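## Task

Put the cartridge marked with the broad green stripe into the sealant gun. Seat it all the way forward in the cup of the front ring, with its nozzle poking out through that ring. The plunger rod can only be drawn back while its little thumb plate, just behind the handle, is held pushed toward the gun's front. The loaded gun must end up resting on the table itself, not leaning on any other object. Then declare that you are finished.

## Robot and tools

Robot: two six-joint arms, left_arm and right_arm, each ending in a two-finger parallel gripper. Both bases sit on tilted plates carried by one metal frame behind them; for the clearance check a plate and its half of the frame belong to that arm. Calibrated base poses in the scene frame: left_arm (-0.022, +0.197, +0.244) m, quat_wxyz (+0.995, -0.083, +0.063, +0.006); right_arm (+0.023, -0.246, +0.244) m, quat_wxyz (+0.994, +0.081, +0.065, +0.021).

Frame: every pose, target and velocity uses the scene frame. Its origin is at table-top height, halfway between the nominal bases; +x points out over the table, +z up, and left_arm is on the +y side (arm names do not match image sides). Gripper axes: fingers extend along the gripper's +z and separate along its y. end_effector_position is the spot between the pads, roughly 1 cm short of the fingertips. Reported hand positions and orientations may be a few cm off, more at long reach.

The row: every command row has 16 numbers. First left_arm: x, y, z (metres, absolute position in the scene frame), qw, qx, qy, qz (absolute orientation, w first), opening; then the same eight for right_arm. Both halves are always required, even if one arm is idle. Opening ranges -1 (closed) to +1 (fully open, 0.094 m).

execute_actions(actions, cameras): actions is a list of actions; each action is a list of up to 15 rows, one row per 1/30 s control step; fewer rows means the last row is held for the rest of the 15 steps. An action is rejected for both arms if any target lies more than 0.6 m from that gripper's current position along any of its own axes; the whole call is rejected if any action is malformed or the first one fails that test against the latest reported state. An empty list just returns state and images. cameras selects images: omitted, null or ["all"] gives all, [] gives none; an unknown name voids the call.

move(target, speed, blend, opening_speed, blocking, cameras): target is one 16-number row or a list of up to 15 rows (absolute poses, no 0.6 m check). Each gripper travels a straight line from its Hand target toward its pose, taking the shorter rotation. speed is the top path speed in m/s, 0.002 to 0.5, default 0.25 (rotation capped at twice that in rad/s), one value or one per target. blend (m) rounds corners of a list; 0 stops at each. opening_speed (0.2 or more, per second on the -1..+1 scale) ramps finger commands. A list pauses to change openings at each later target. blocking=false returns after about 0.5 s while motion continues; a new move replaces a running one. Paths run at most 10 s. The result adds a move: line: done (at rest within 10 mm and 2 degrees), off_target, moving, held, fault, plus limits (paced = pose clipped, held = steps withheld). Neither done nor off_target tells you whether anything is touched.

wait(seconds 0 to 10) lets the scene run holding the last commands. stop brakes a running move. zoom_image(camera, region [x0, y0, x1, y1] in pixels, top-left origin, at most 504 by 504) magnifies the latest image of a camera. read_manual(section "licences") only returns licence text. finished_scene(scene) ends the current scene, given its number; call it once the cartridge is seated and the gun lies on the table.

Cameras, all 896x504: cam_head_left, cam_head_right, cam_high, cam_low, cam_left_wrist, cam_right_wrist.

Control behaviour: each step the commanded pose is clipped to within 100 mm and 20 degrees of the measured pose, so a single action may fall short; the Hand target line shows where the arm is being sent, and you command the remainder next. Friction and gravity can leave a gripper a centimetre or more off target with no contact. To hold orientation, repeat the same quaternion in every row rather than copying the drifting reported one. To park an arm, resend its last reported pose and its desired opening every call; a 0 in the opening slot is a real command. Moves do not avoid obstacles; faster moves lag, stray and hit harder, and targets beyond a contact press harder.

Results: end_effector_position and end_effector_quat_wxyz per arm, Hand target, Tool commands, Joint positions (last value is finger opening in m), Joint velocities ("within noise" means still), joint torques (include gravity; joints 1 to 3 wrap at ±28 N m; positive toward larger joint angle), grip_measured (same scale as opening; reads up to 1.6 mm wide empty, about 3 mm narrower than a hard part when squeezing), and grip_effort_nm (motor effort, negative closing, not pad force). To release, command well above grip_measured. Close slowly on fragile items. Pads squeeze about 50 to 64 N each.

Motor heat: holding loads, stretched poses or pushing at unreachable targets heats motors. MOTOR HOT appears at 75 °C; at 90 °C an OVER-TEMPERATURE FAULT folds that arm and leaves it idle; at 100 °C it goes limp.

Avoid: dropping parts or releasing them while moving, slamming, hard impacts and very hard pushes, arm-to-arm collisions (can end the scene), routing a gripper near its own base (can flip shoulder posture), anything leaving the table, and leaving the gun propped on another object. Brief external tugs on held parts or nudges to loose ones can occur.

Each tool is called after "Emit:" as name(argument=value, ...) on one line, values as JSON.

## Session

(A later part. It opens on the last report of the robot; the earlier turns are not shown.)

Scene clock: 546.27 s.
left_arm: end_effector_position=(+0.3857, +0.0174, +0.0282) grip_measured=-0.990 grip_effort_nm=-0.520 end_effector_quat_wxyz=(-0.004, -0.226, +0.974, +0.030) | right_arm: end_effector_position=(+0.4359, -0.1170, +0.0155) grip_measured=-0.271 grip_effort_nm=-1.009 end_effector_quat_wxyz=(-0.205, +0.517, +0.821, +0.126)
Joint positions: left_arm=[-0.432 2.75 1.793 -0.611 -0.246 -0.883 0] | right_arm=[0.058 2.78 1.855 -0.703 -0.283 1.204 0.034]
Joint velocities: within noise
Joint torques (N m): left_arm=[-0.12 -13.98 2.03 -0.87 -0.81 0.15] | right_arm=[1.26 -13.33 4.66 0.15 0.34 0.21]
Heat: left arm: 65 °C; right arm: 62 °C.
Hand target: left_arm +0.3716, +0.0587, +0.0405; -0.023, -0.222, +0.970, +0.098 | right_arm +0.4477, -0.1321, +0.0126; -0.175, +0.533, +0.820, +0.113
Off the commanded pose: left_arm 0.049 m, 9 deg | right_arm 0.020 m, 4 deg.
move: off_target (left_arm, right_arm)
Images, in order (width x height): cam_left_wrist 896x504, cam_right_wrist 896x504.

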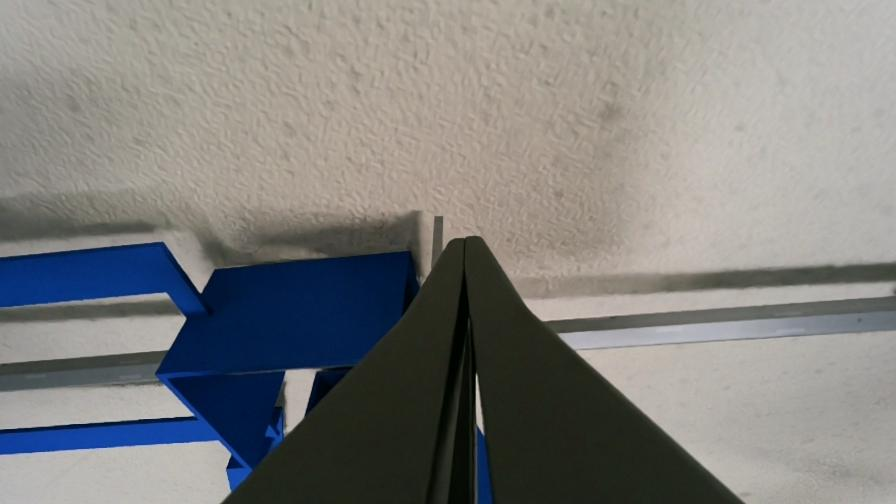

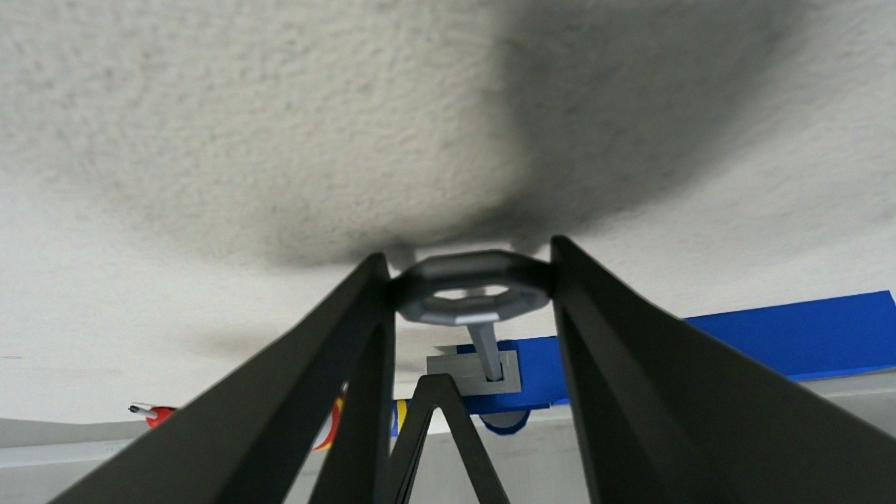

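Emit:
move(target=[0.370, 0.062, 0.042, -0.0234, -0.2229, 0.9651, 0.1014, -1, 0.4680, -0.1770, 0.012, -0.1744, 0.5326, 0.8202, 0.1133, -1], speed=0.06, cameras=["cam_left_wrist","cam_right_wrist","cam_high"])

Emit:
zoom_image(camera="cam_high", region=[380, 280, 600, 500])

Scene clock: 552.57 s.
left_arm: end_effector_position=(+0.3866, +0.0174, +0.0293) grip_measured=-0.990 grip_effort_nm=-0.510 end_effector_quat_wxyz=(-0.003, -0.225, +0.974, +0.029) | right_arm: end_effector_position=(+0.4497, -0.1454, +0.0161) grip_measured=-0.271 grip_effort_nm=-1.004 end_effector_quat_wxyz=(-0.210, +0.515, +0.820, +0.132)
Joint positions: left_arm=[-0.432 2.748 1.793 -0.611 -0.246 -0.88 0] | right_arm=[-0.009 2.811 1.955 -0.793 -0.293 1.13 0.034]
Joint velocities: within noise
Joint torques (N m): left_arm=[-0.17 -13.79 2.03 -0.85 -0.83 0.11] | right_arm=[-1.37 -12.96 7.91 -0.2 0.47 -0.02]
Heat: left arm: 65 °C; right arm: 63 °C.
Hand target: left_arm +0.3717, +0.0587, +0.0406; -0.023, -0.221, +0.970, +0.098 | right_arm +0.4667, -0.1771, +0.0132; -0.174, +0.534, +0.820, +0.114
Off the commanded pose: left_arm 0.049 m, 9 deg | right_arm 0.037 m, 5 deg.
move: off_target (left_arm, right_arm)
Images, in order (width x height): cam_high 896x504, cam_left_wrist 896x504, cam_right_wrist 896x504.

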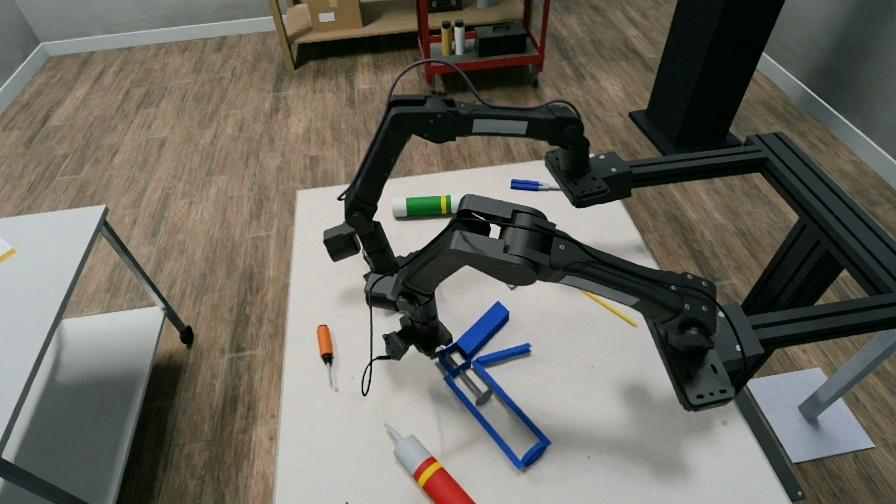

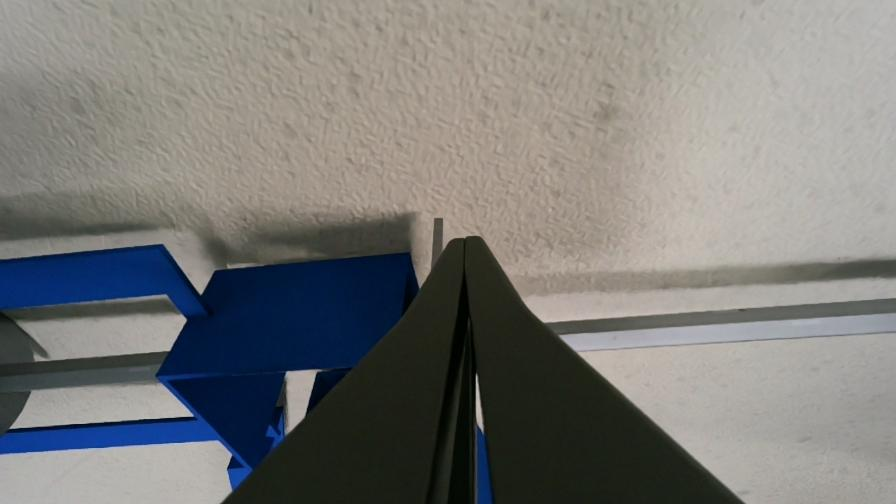

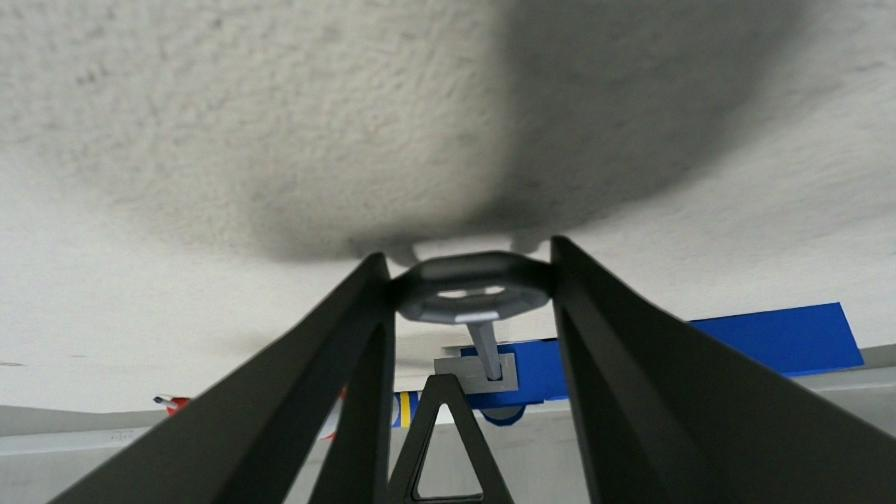

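Scaled by 2.291 from the camera's 896x504 image, which has a finer 1280x720 frame.

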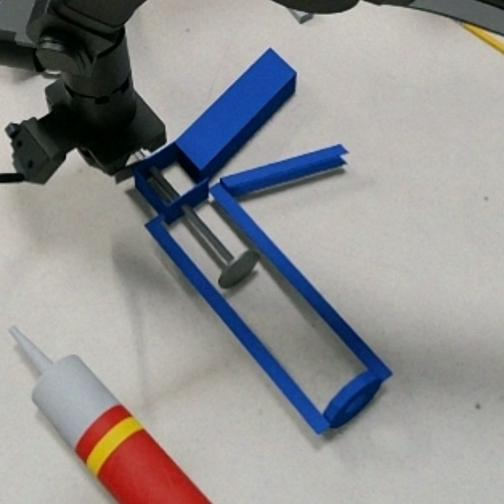

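Rod sliding back. Continue pulling.

Emit:
move(target=[0.370, 0.062, 0.042, -0.0234, -0.2229, 0.9651, 0.1014, -1, 0.4880, -0.2200, 0.010, -0.1744, 0.5326, 0.8202, 0.1133, -1], speed=0.07, cameras=["cam_left_wrist","cam_high"])

Emit:
zoom_image(camera="cam_high", region=[380, 280, 600, 500])

Scene clock: 555.67 s.
left_arm: end_effector_position=(+0.3871, +0.0173, +0.0299) grip_measured=-0.990 grip_effort_nm=-0.515 end_effector_quat_wxyz=(-0.002, -0.225, +0.974, +0.029) | right_arm: end_effector_position=(+0.4694, -0.1841, +0.0147) grip_measured=-0.271 grip_effort_nm=-1.004 end_effector_quat_wxyz=(-0.215, +0.515, +0.819, +0.134)
Joint positions: left_arm=[-0.432 2.746 1.793 -0.611 -0.247 -0.88 0] | right_arm=[-0.091 2.894 2.166 -0.955 -0.295 1.043 0.034]
Joint velocities: within noise
Joint torques (N m): left_arm=[-0.29 -13.89 2.04 -0.84 -0.82 0.09] | right_arm=[-1.63 -13.29 8.4 -0.16 0.53 -0.02]
Heat: left arm: 63 °C; right arm: 63 °C.
Hand target: left_arm +0.3717, +0.0587, +0.0407; -0.023, -0.222, +0.970, +0.098 | right_arm +0.4863, -0.2200, +0.0116; -0.174, +0.534, +0.820, +0.114
Off the commanded pose: left_arm 0.049 m, 9 deg | right_arm 0.041 m, 6 deg.
move: off_target (left_arm, right_arm)
Images, in order (width x height): cam_high 896x504, cam_left_wrist 896x504.

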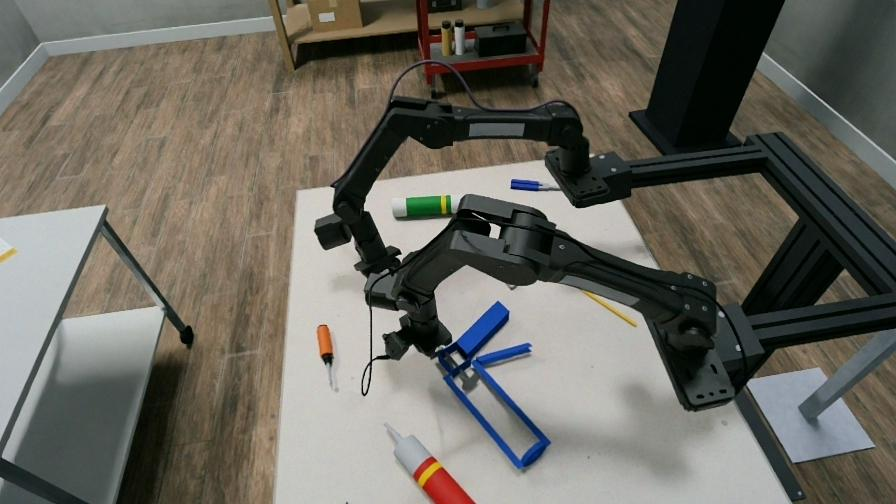

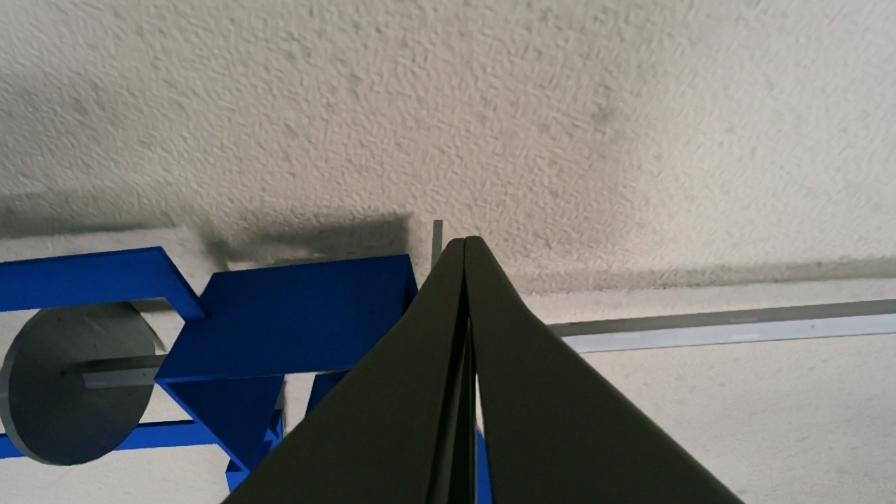

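Scaled by 2.291 from the camera's 896x504 image, which has a finer 1280x720 frame.

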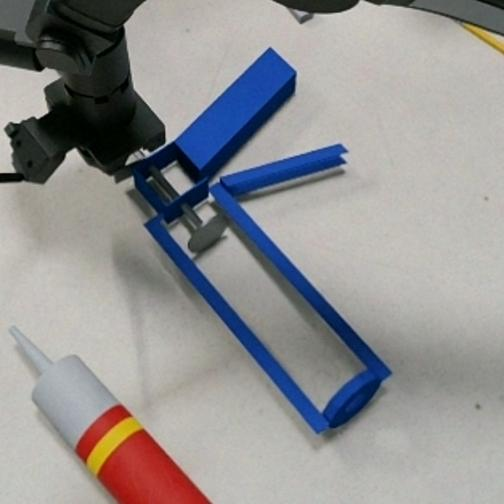

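Emit:
move(target=[0.370, 0.062, 0.042, -0.0234, -0.2229, 0.9651, 0.1014, -1, 0.4990, -0.2430, 0.010, -0.1744, 0.5326, 0.8202, 0.1133, -1], speed=0.05, cameras=["cam_left_wrist","cam_high"])

Emit:
zoom_image(camera="cam_high", region=[420, 320, 520, 420])

Scene clock: 559.90 s.
left_arm: end_effector_position=(+0.3874, +0.0174, +0.0302) grip_measured=-0.990 grip_effort_nm=-0.515 end_effector_quat_wxyz=(-0.002, -0.225, +0.974, +0.029) | right_arm: end_effector_position=(+0.4783, -0.2033, +0.0155) grip_measured=-0.271 grip_effort_nm=-1.009 end_effector_quat_wxyz=(-0.223, +0.514, +0.817, +0.134)
Joint positions: left_arm=[-0.432 2.745 1.793 -0.611 -0.247 -0.88 0] | right_arm=[-0.13 2.96 2.325 -1.072 -0.297 1.002 0.034]
Joint velocities: within noise
Joint torques (N m): left_arm=[-0.14 -13.76 2.1 -0.87 -0.85 0.12] | right_arm=[-1.94 -13.83 9.01 -0.14 0.58 -0.01]
Heat: left arm: 62 °C; right arm: 65 °C.
Hand target: left_arm +0.3718, +0.0587, +0.0408; -0.023, -0.221, +0.970, +0.098 | right_arm +0.4969, -0.2430, +0.0123; -0.174, +0.534, +0.819, +0.114
Off the commanded pose: left_arm 0.049 m, 9 deg | right_arm 0.045 m, 6 deg.
move: off_target (left_arm, right_arm)
Images, in order (width x height): cam_high 896x504, cam_left_wrist 896x504.

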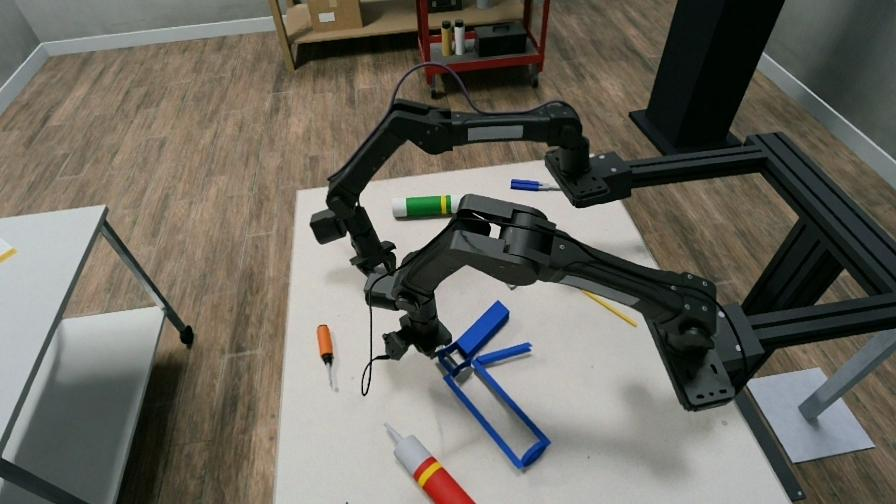

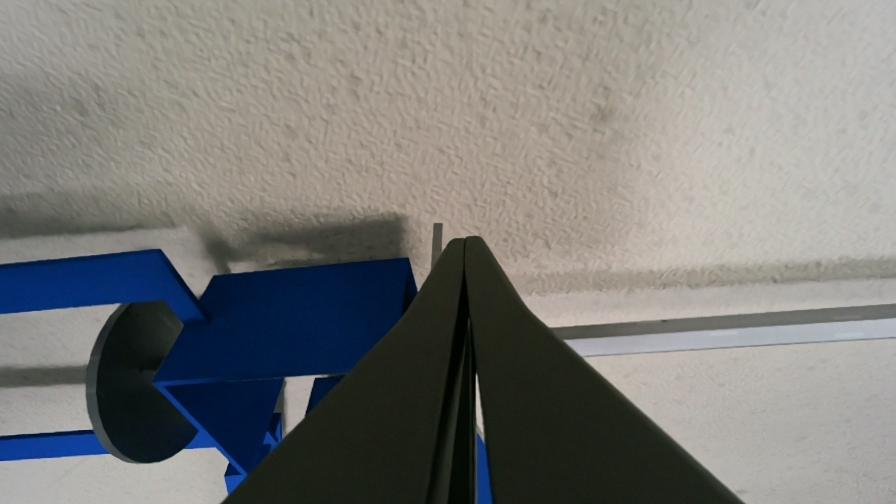

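Scaled by 5.040 from the camera's 896x504 image, which has a finer 1280x720 frame.

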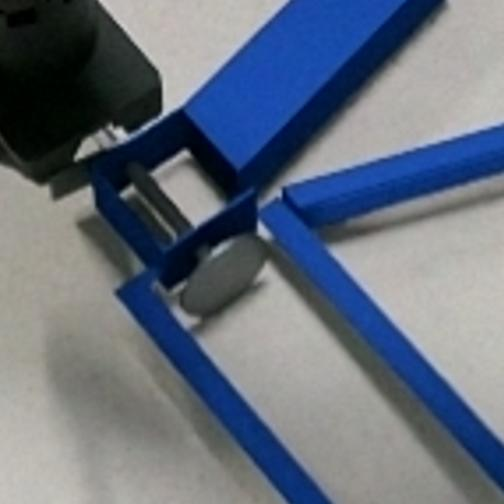

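Emit:
move(target=[0.370, 0.062, 0.042, -0.0234, -0.2229, 0.9651, 0.1014, -1, 0.5080, -0.2630, 0.010, -0.1744, 0.5326, 0.8202, 0.1133, -1], speed=0.05, cameras=["cam_left_wrist","cam_high"])

Emit:
zoom_image(camera="cam_high", region=[420, 320, 520, 420])

Scene clock: 564.60 s.
left_arm: end_effector_position=(+0.3876, +0.0178, +0.0303) grip_measured=-0.990 grip_effort_nm=-0.520 end_effector_quat_wxyz=(-0.001, -0.225, +0.974, +0.030) | right_arm: end_effector_position=(+0.4870, -0.2214, +0.0164) grip_measured=-0.271 grip_effort_nm=-1.009 end_effector_quat_wxyz=(-0.226, +0.514, +0.817, +0.135)
Joint positions: left_arm=[-0.432 2.745 1.793 -0.611 -0.25 -0.88 0] | right_arm=[-0.165 3.041 2.513 -1.195 -0.297 0.964 0.034]
Joint velocities: within noise
Joint torques (N m): left_arm=[-0.17 -13.71 2.18 -0.86 -0.78 0.11] | right_arm=[-1.95 -13.91 9.36 -0.06 0.62 0.03]
Heat: left arm: 62 °C; right arm: 66 °C.
Hand target: left_arm +0.3718, +0.0587, +0.0408; -0.022, -0.222, +0.970, +0.098 | right_arm +0.5056, -0.2632, +0.0126; -0.172, +0.535, +0.819, +0.114
Off the commanded pose: left_arm 0.049 m, 9 deg | right_arm 0.047 m, 7 deg.
move: off_target (left_arm, right_arm)
Images, in order (width x height): cam_high 896x504, cam_left_wrist 896x504.

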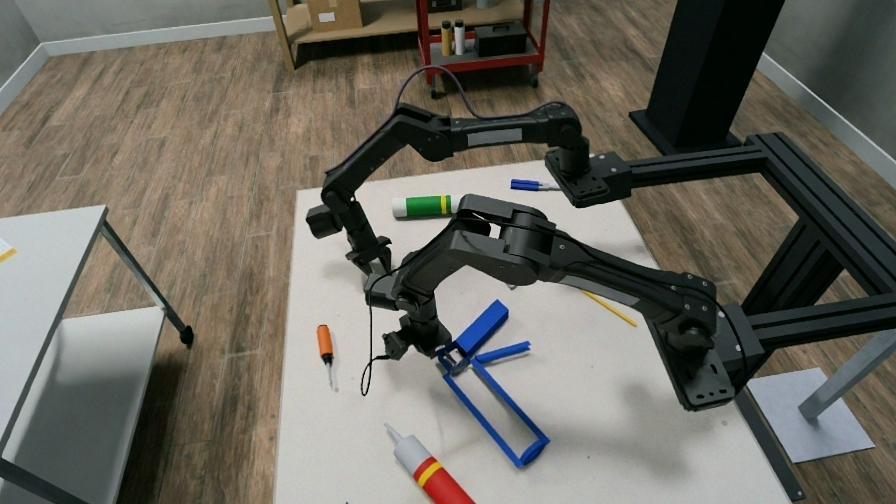

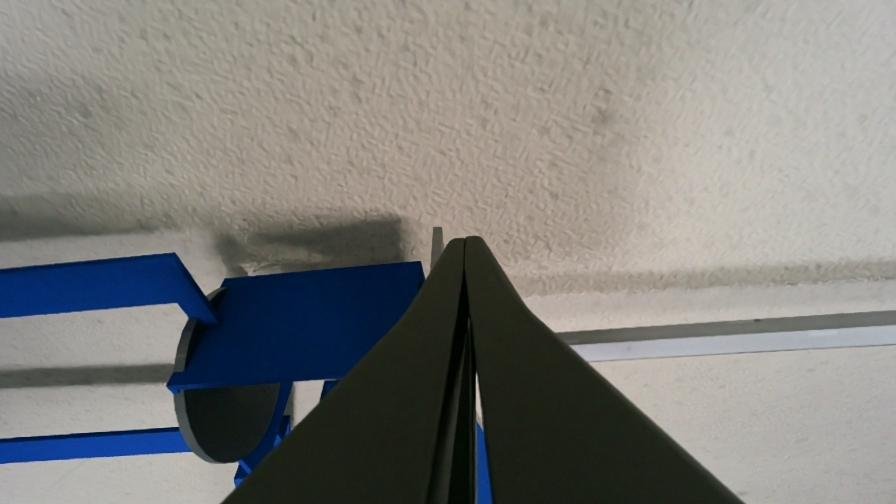

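Scaled by 5.040 from the camera's 896x504 image, which has a finer 1280x720 frame.

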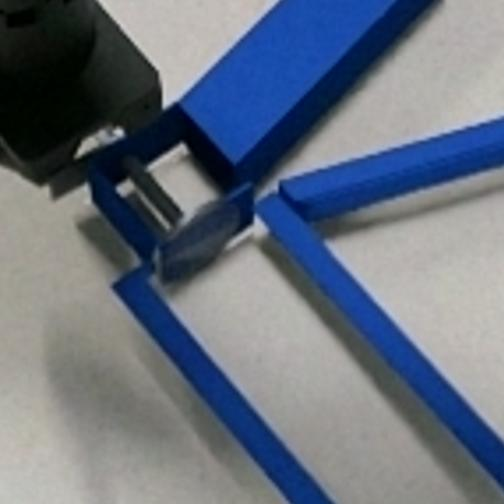

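Emit:
move(target=[[0.380, 0.040, 0.040, -0.0157, -0.2244, 0.9717, 0.068, -1, 0.5000, -0.2450, 0.011, -0.1744, 0.5326, 0.8202, 0.1133, -1],[0.400, -0.005, 0.050, -0.0157, -0.2244, 0.9717, 0.068, -1, 0.4945, -0.2300, 0.011, -0.1744, 0.5326, 0.8202, 0.1133, -1],[0.402, -0.007, 0.150, 0, -0.225, 0.9744, 0, -1, 0.4935, -0.2260, 0.011, -0.1744, 0.5326, 0.8202, 0.1133, -1]], speed=[0.05,0.08,0.15], cameras=["cam_left_wrist","cam_high"])

Emit:
zoom_image(camera="cam_high", region=[420, 320, 520, 420])

Scene clock: 571.73 s.
left_arm: end_effector_position=(+0.4037, +0.0001, +0.1316) grip_measured=-0.990 grip_effort_nm=-0.520 end_effector_quat_wxyz=(-0.005, -0.231, +0.973, +0.007) | right_arm: end_effector_position=(+0.4850, -0.2181, +0.0124) grip_measured=-0.271 grip_effort_nm=-1.009 end_effector_quat_wxyz=(-0.205, +0.518, +0.820, +0.132)
Joint positions: left_arm=[-0.481 2.556 1.87 -0.864 -0.211 -0.935 0] | right_arm=[-0.152 2.961 2.336 -1.056 -0.276 0.989 0.034]
Joint velocities: within noise
Joint torques (N m): left_arm=[-4.86 -14.28 4.81 0.03 0.04 -0.03] | right_arm=[2.73 -15.15 3.81 0.12 0.33 0.42]
Heat: left arm: 62 °C; right arm: 67 °C.
Hand target: left_arm +0.4020, -0.0070, +0.1494; +0.000, -0.225, +0.974, +0.000 | right_arm +0.4937, -0.2260, +0.0116; -0.177, +0.532, +0.820, +0.114
Off the commanded pose: left_arm 0.020 m, 1 deg | right_arm 0.012 m, 4 deg.
move: off_target (left_arm, right_arm)
Images, in order (width x height): cam_high 896x504, cam_left_wrist 896x504.

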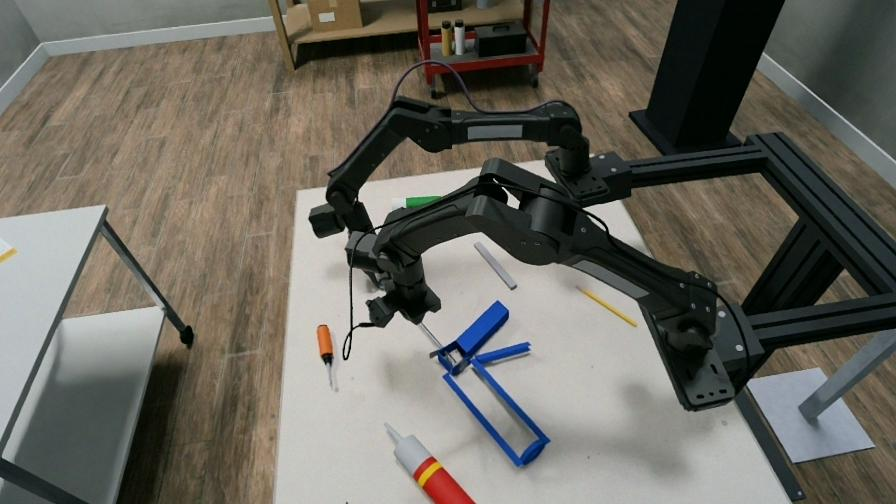

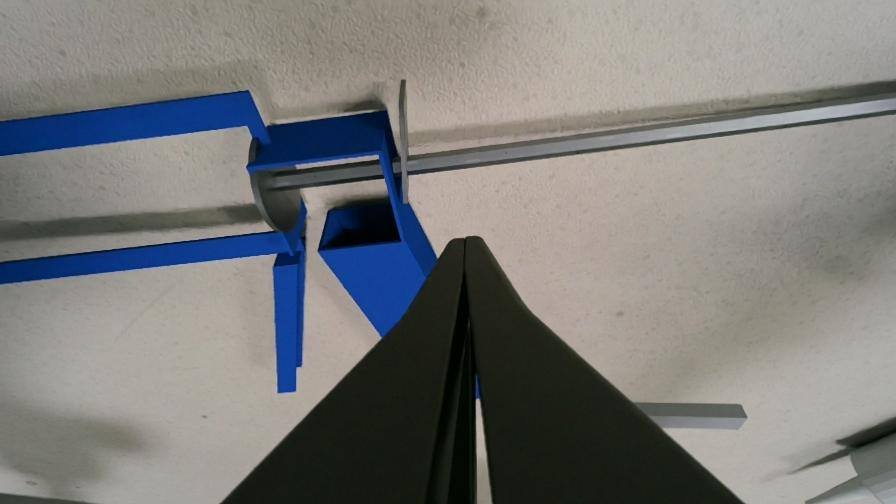

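Scaled by 5.040 from the camera's 896x504 image, which has a finer 1280x720 frame.

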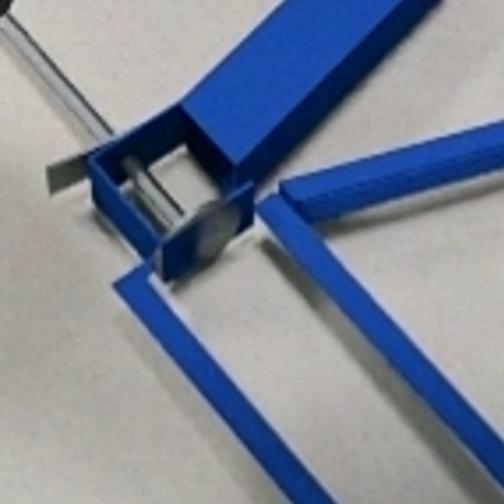

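Emit:
move(target=[0.380, 0.150, 0.250, 0, -0.225, 0.9744, 0, -1, 0.4935, -0.2260, 0.011, -0.1744, 0.5326, 0.8202, 0.1133, 0.2], speed=0.2, opening_speed=0.6, cameras=["cam_right_wrist"])

Scene clock: 577.60 s.
left_arm: end_effector_position=(+0.3822, +0.1490, +0.2348) grip_measured=-0.990 grip_effort_nm=-0.530 end_effector_quat_wxyz=(-0.007, -0.231, +0.973, +0.006) | right_arm: end_effector_position=(+0.4796, -0.2200, +0.0135) grip_measured=+0.197 grip_effort_nm=0.198 end_effector_quat_wxyz=(-0.214, +0.528, +0.813, +0.119)
Joint positions: left_arm=[-0.222 2.065 1.534 -0.968 -0.194 -0.671 0] | right_arm=[-0.152 2.96 2.336 -1.079 -0.262 1.014 0.056]
Joint velocities: within noise
Joint torques (N m): left_arm=[-2.4 -12.27 5.24 0.04 0.08 0.16] | right_arm=[2.62 -15.06 3.74 0.32 0.23 0.15]
Heat: left arm: 60 °C; right arm: 69 °C.
Hand target: left_arm +0.3800, +0.1499, +0.2494; +0.000, -0.225, +0.974, +0.000 | right_arm +0.4934, -0.2260, +0.0118; -0.177, +0.533, +0.820, +0.113
Off the commanded pose: left_arm 0.015 m, 1 deg | right_arm 0.015 m, 5 deg.
move: off_target (left_arm, right_arm)
Images, in order (width x height): cam_right_wrist 896x504.

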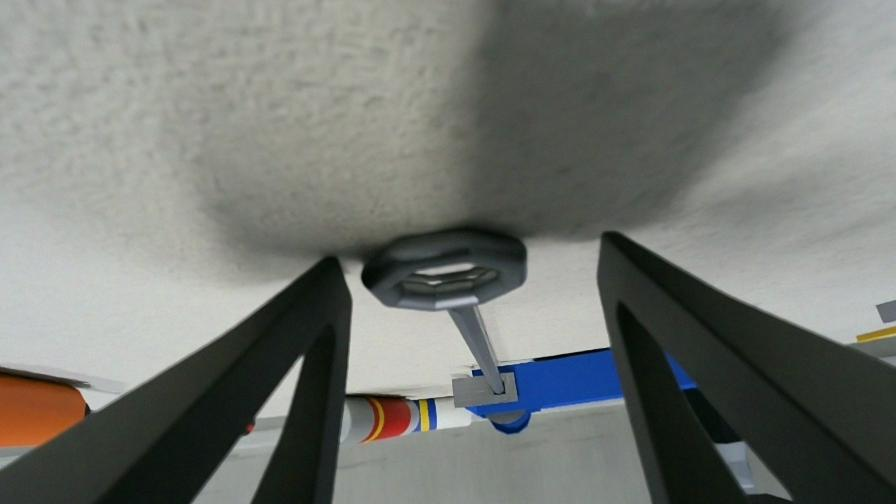

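Emit:
move(target=[[0.300, 0.220, 0.280, 0, -0.225, 0.9744, 0, -1, 0.4935, -0.2260, 0.150, -0.1744, 0.5326, 0.8202, 0.1133, 0.5],[0.300, 0.220, 0.280, 0, -0.225, 0.9744, 0, -1, 0.352, -0.453, 0.180, 0, 0.0567, 0.9984, 0, 0.95]], speed=[0.15,0.25], cameras=["cam_right_wrist","cam_left_wrist","cam_high"])

Scene clock: 586.70 s.
left_arm: end_effector_position=(+0.3024, +0.2179, +0.2711) grip_measured=-0.990 grip_effort_nm=-0.525 end_effector_quat_wxyz=(-0.008, -0.227, +0.974, +0.005) | right_arm: end_effector_position=(+0.3449, -0.4467, +0.1685) grip_measured=+0.947 grip_effort_nm=0.173 end_effector_quat_wxyz=(-0.024, +0.056, +0.998, +0.010)
Joint positions: left_arm=[-0.073 1.684 1.181 -0.971 -0.178 -0.513 0] | right_arm=[-0.575 1.984 1.276 -0.717 0.074 -0.424 0.091]
Joint velocities: within noise
Joint torques (N m): left_arm=[-1.03 -9.29 5.19 0.14 0.05 0.17] | right_arm=[0.28 -13.26 4.62 0.32 -0.04 -0.06]
Heat: left arm: 58 °C; right arm: 71 °C.
Hand target: left_arm +0.3000, +0.2199, +0.2797; +0.000, -0.225, +0.974, +0.000 | right_arm +0.3518, -0.4529, +0.1799; -0.001, +0.057, +0.998, +0.000
Off the commanded pose: left_arm 0.009 m, 1 deg | right_arm 0.015 m, 3 deg.
move: off_target (right_arm); target 2's new opening was sent with right_arm's hand 0.015 m and 3 deg from that target
Images, in order (width x height): cam_high 896x504, cam_left_wrist 896x504, cam_right_wrist 896x504.

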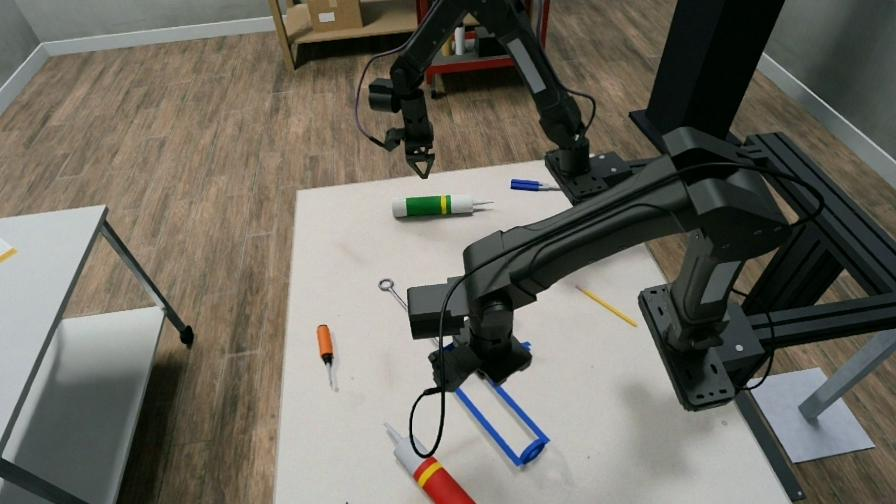

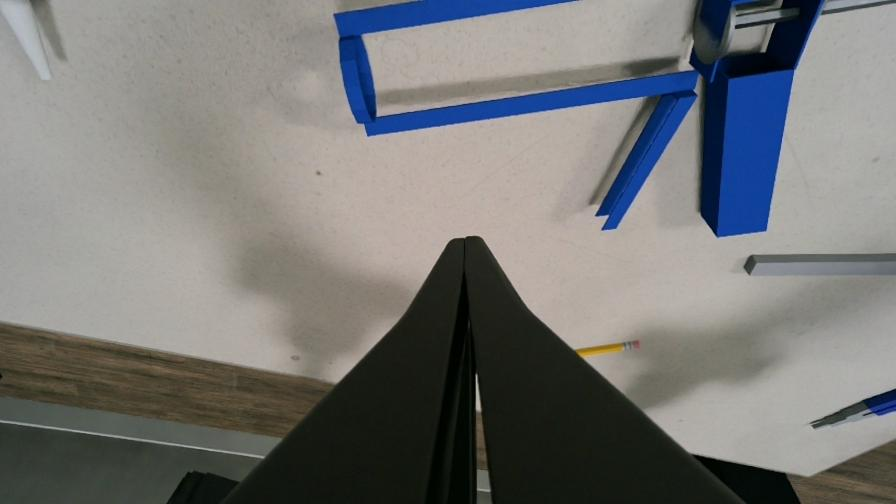

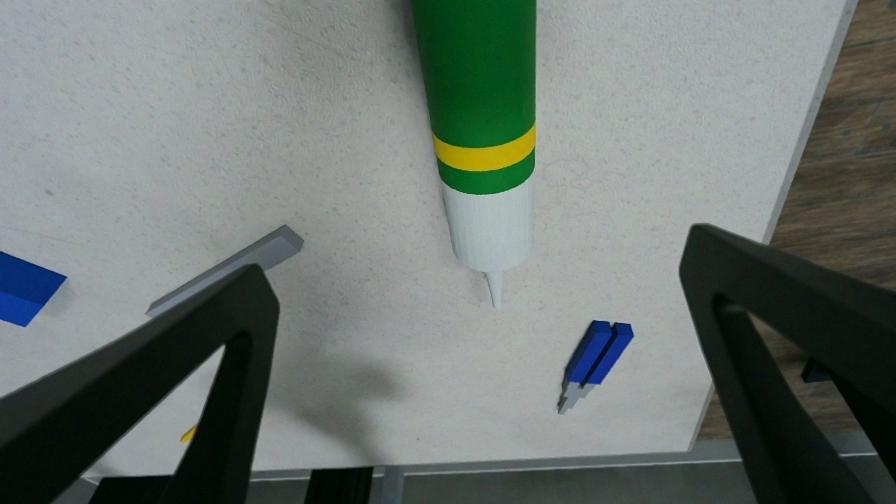

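Emit:
move(target=[[0.300, 0.220, 0.280, 0, -0.225, 0.9744, 0, -1, 0.349, -0.457, 0.100, 0, 0.0567, 0.9984, 0, 0.95],[0.300, 0.220, 0.280, 0, -0.225, 0.9744, 0, -1, 0.349, -0.457, 0.015, 0, 0.0567, 0.9984, 0, 0.95]], speed=[0.2,0.12], cameras=["cam_right_wrist"])

Scene clock: 636.83 s.
left_arm: end_effector_position=(+0.3024, +0.2179, +0.2711) grip_measured=-0.990 grip_effort_nm=-0.515 end_effector_quat_wxyz=(-0.008, -0.227, +0.974, +0.005) | right_arm: end_effector_position=(+0.3433, -0.4520, +0.0183) grip_measured=+0.947 grip_effort_nm=0.178 end_effector_quat_wxyz=(-0.012, +0.055, +0.998, +0.000)
Joint positions: left_arm=[-0.073 1.684 1.181 -0.971 -0.178 -0.513 0] | right_arm=[-0.613 2.408 1.275 -0.26 0.073 -0.465 0.091]
Joint velocities: within noise
Joint torques (N m): left_arm=[-1.09 -9.37 5.16 0.11 0.07 0.16] | right_arm=[0.02 -9.74 4.66 0.38 -0.09 -0.07]
Heat: left arm: 53 °C; right arm: 69 °C.
Hand target: left_arm +0.3000, +0.2199, +0.2797; +0.000, -0.225, +0.974, +0.000 | right_arm +0.3489, -0.4570, +0.0153; +0.000, +0.057, +0.998, +0.000
Off the commanded pose: left_arm 0.009 m, 1 deg | right_arm 0.008 m, 1 deg.
move: done
Images, in order (width x height): cam_right_wrist 896x504.

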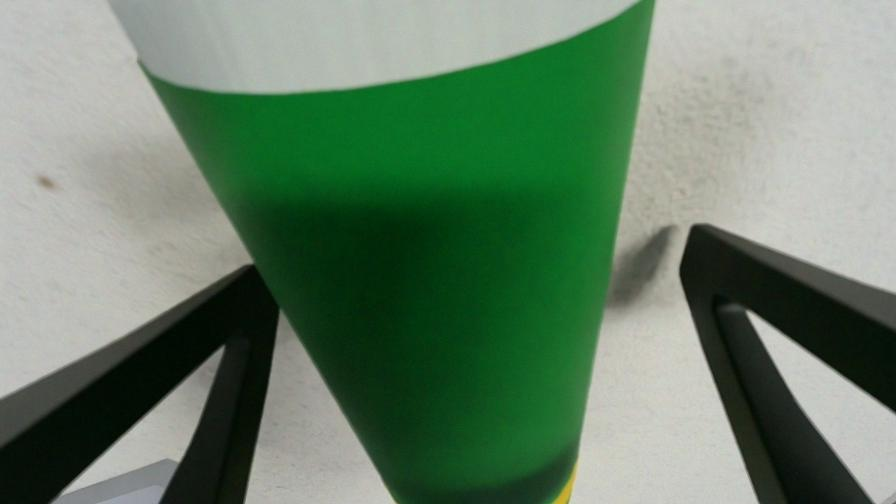

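Emit:
move(target=[0.300, 0.220, 0.280, 0, -0.225, 0.9744, 0, -1, 0.350, -0.449, 0.015, 0, 0.0567, 0.9984, 0, 0.95], speed=0.08, cameras=["cam_right_wrist"])

Scene clock: 641.43 s.
left_arm: end_effector_position=(+0.3024, +0.2179, +0.2711) grip_measured=-0.990 grip_effort_nm=-0.520 end_effector_quat_wxyz=(-0.008, -0.227, +0.974, +0.005) | right_arm: end_effector_position=(+0.3455, -0.4534, +0.0183) grip_measured=+0.947 grip_effort_nm=0.178 end_effector_quat_wxyz=(-0.007, +0.058, +0.998, -0.002)
Joint positions: left_arm=[-0.073 1.684 1.181 -0.971 -0.178 -0.513 0] | right_arm=[-0.613 2.408 1.275 -0.249 0.073 -0.46 0.091]
Joint velocities: within noise
Joint torques (N m): left_arm=[-1.16 -9.26 5.12 0.15 0.04 0.13] | right_arm=[1.62 -9.99 3.17 0.43 -0.08 0.03]
Heat: left arm: 53 °C; right arm: 67 °C.
Hand target: left_arm +0.3000, +0.2199, +0.2797; +0.000, -0.225, +0.974, +0.000 | right_arm +0.3499, -0.4490, +0.0152; +0.000, +0.057, +0.998, +0.000
Off the commanded pose: left_arm 0.009 m, 1 deg | right_arm 0.007 m, 1 deg.
move: done
Images, in order (width x height): cam_right_wrist 896x504.

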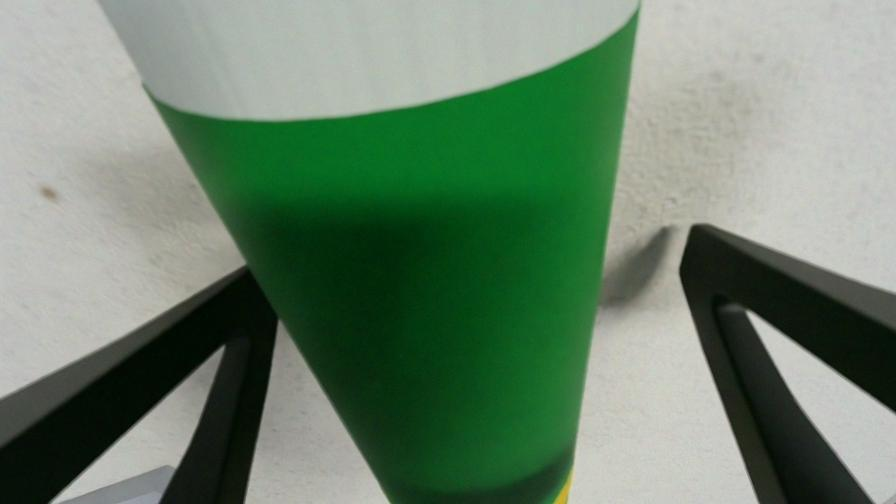

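Emit:
move(target=[0.300, 0.220, 0.280, 0, -0.225, 0.9744, 0, -1, 0.349, -0.440, 0.015, 0, 0.0567, 0.9984, 0, 0.95], speed=0.08, cameras=["cam_right_wrist"])

Scene clock: 643.67 s.
left_arm: end_effector_position=(+0.3024, +0.2179, +0.2711) grip_measured=-0.990 grip_effort_nm=-0.520 end_effector_quat_wxyz=(-0.008, -0.227, +0.974, +0.005) | right_arm: end_effector_position=(+0.3442, -0.4435, +0.0160) grip_measured=+0.947 grip_effort_nm=0.173 end_effector_quat_wxyz=(-0.008, +0.058, +0.998, +0.000)
Joint positions: left_arm=[-0.073 1.684 1.181 -0.971 -0.178 -0.513 0] | right_arm=[-0.595 2.408 1.251 -0.231 0.073 -0.441 0.091]
Joint velocities: within noise
Joint torques (N m): left_arm=[-1.09 -9.32 5.2 0.15 0.04 0.15] | right_arm=[1.73 -10.52 2.7 0.39 -0.04 0.05]
Heat: left arm: 52 °C; right arm: 66 °C.
Hand target: left_arm +0.3000, +0.2199, +0.2797; +0.000, -0.225, +0.974, +0.000 | right_arm +0.3489, -0.4400, +0.0151; +0.000, +0.057, +0.998, +0.000
Off the commanded pose: left_arm 0.009 m, 1 deg | right_arm 0.006 m, 1 deg.
move: done
Images, in order (width x height): cam_right_wrist 896x504.

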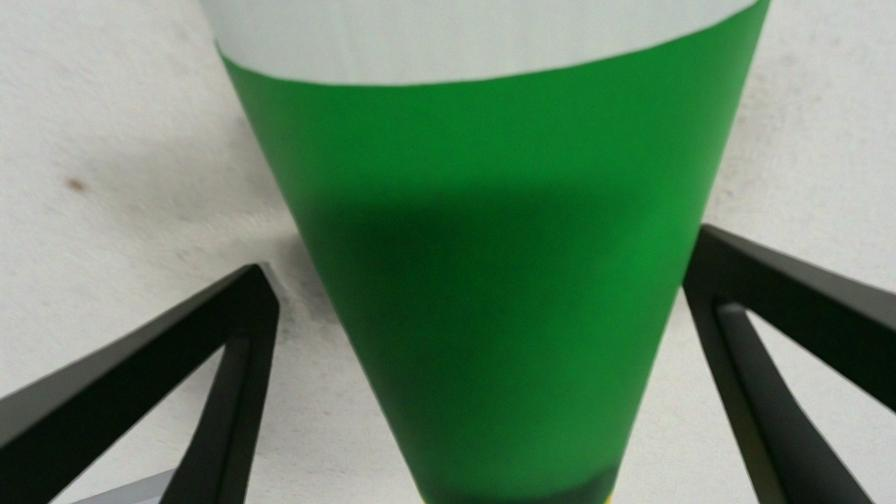

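Emit:
move(target=[0.300, 0.220, 0.280, 0, -0.225, 0.9744, 0, -1, 0.349, -0.442, 0.015, 0, 0.0567, 0.9984, 0, -0.1], speed=0.08, opening_speed=0.6, cameras=["cam_right_wrist"])

Scene clock: 649.10 s.
left_arm: end_effector_position=(+0.3024, +0.2179, +0.2711) grip_measured=-0.990 grip_effort_nm=-0.520 end_effector_quat_wxyz=(-0.008, -0.227, +0.974, +0.005) | right_arm: end_effector_position=(+0.3445, -0.4437, +0.0160) grip_measured=+0.023 grip_effort_nm=-1.004 end_effector_quat_wxyz=(-0.008, +0.058, +0.998, +0.000)
Joint positions: left_arm=[-0.073 1.684 1.181 -0.971 -0.178 -0.512 0] | right_arm=[-0.595 2.408 1.251 -0.229 0.073 -0.441 0.048]
Joint velocities: within noise
Joint torques (N m): left_arm=[-1.01 -9.26 5.19 0.15 0.05 0.17] | right_arm=[1.35 -10.5 3.07 0.39 -0.06 0.04]
Heat: left arm: 52 °C; right arm: 64 °C.
Hand target: left_arm +0.3000, +0.2199, +0.2797; +0.000, -0.225, +0.974, +0.000 | right_arm +0.3489, -0.4420, +0.0151; +0.000, +0.057, +0.998, +0.000
Off the commanded pose: left_arm 0.009 m, 1 deg | right_arm 0.005 m, 1 deg.
move: done
Images, in order (width x height): cam_right_wrist 896x504.

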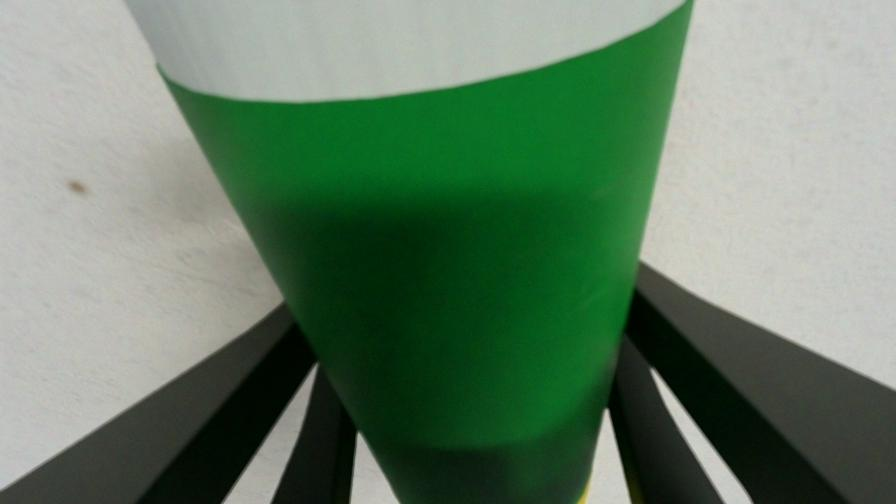

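Emit:
move(target=[[0.300, 0.220, 0.280, 0, -0.225, 0.9744, 0, -1, 0.352, -0.442, 0.130, 0, 0.0567, 0.9984, 0, -0.1],[0.300, 0.220, 0.280, 0, -0.225, 0.9744, 0, -1, 0.368, -0.225, 0.130, 0, 0.5446, 0.8387, 0, -0.1]], speed=[0.15,0.3], cameras=["cam_right_wrist","cam_high"])

Scene clock: 655.00 s.
left_arm: end_effector_position=(+0.3024, +0.2179, +0.2711) grip_measured=-0.990 grip_effort_nm=-0.520 end_effector_quat_wxyz=(-0.008, -0.227, +0.974, +0.005) | right_arm: end_effector_position=(+0.3585, -0.2270, +0.1265) grip_measured=+0.023 grip_effort_nm=-1.009 end_effector_quat_wxyz=(-0.010, +0.545, +0.838, -0.001)
Joint positions: left_arm=[-0.073 1.684 1.181 -0.971 -0.178 -0.512 0] | right_arm=[0.046 2.063 1.033 -0.437 0.159 1.235 0.048]
Joint velocities: within noise
Joint torques (N m): left_arm=[-1.05 -9.07 5.16 0.13 0.07 0.14] | right_arm=[2.67 -8.66 6.41 0.11 0.14 0.06]
Heat: left arm: 52 °C; right arm: 64 °C.
Hand target: left_arm +0.3000, +0.2199, +0.2797; +0.000, -0.225, +0.974, +0.000 | right_arm +0.3678, -0.2250, +0.1301; +0.000, +0.545, +0.839, +0.000
Off the commanded pose: left_arm 0.009 m, 1 deg | right_arm 0.010 m, 1 deg.
move: done
Images, in order (width x height): cam_high 896x504, cam_right_wrist 896x504.

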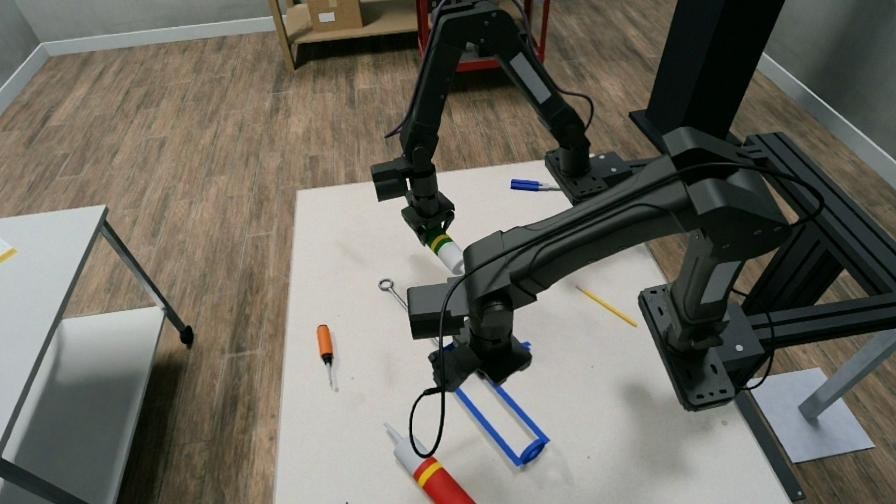

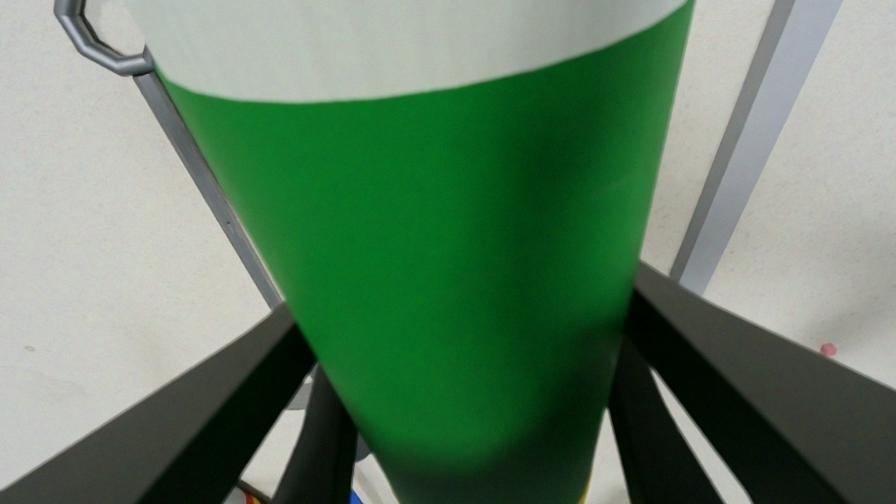

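Emit:
move(target=[[0.300, 0.220, 0.280, 0, -0.225, 0.9744, 0, -1, 0.378, -0.254, 0.100, 0, 0.5446, 0.8387, 0, -0.1],[0.300, 0.220, 0.280, 0, -0.225, 0.9744, 0, -1, 0.378, -0.254, 0.013, 0, 0.5446, 0.8387, 0, -0.1]], speed=[0.15,0.08], cameras=["cam_right_wrist"])

Scene clock: 663.07 s.
left_arm: end_effector_position=(+0.3024, +0.2178, +0.2711) grip_measured=-0.990 grip_effort_nm=-0.520 end_effector_quat_wxyz=(-0.008, -0.227, +0.974, +0.005) | right_arm: end_effector_position=(+0.3674, -0.2521, +0.0154) grip_measured=+0.023 grip_effort_nm=-1.004 end_effector_quat_wxyz=(-0.012, +0.542, +0.840, -0.009)
Joint positions: left_arm=[-0.073 1.684 1.181 -0.971 -0.178 -0.512 0] | right_arm=[-0.073 2.444 1.145 -0.163 0.158 1.109 0.048]
Joint velocities: within noise
Joint torques (N m): left_arm=[-1.1 -9.37 5.14 0.14 0.04 0.15] | right_arm=[1.07 -9.24 4.15 0.43 -0.02 -0.04]
Heat: left arm: 52 °C; right arm: 63 °C.
Hand target: left_arm +0.3000, +0.2199, +0.2797; +0.000, -0.225, +0.974, +0.000 | right_arm +0.3779, -0.2540, +0.0134; +0.000, +0.545, +0.839, +0.000
Off the commanded pose: left_arm 0.009 m, 1 deg | right_arm 0.011 m, 2 deg.
move: off_target (right_arm)
Images, in order (width x height): cam_right_wrist 896x504.

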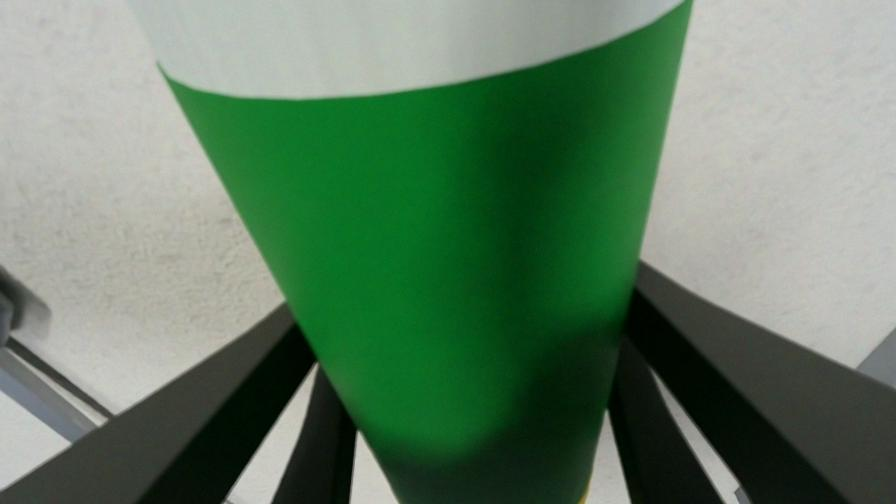

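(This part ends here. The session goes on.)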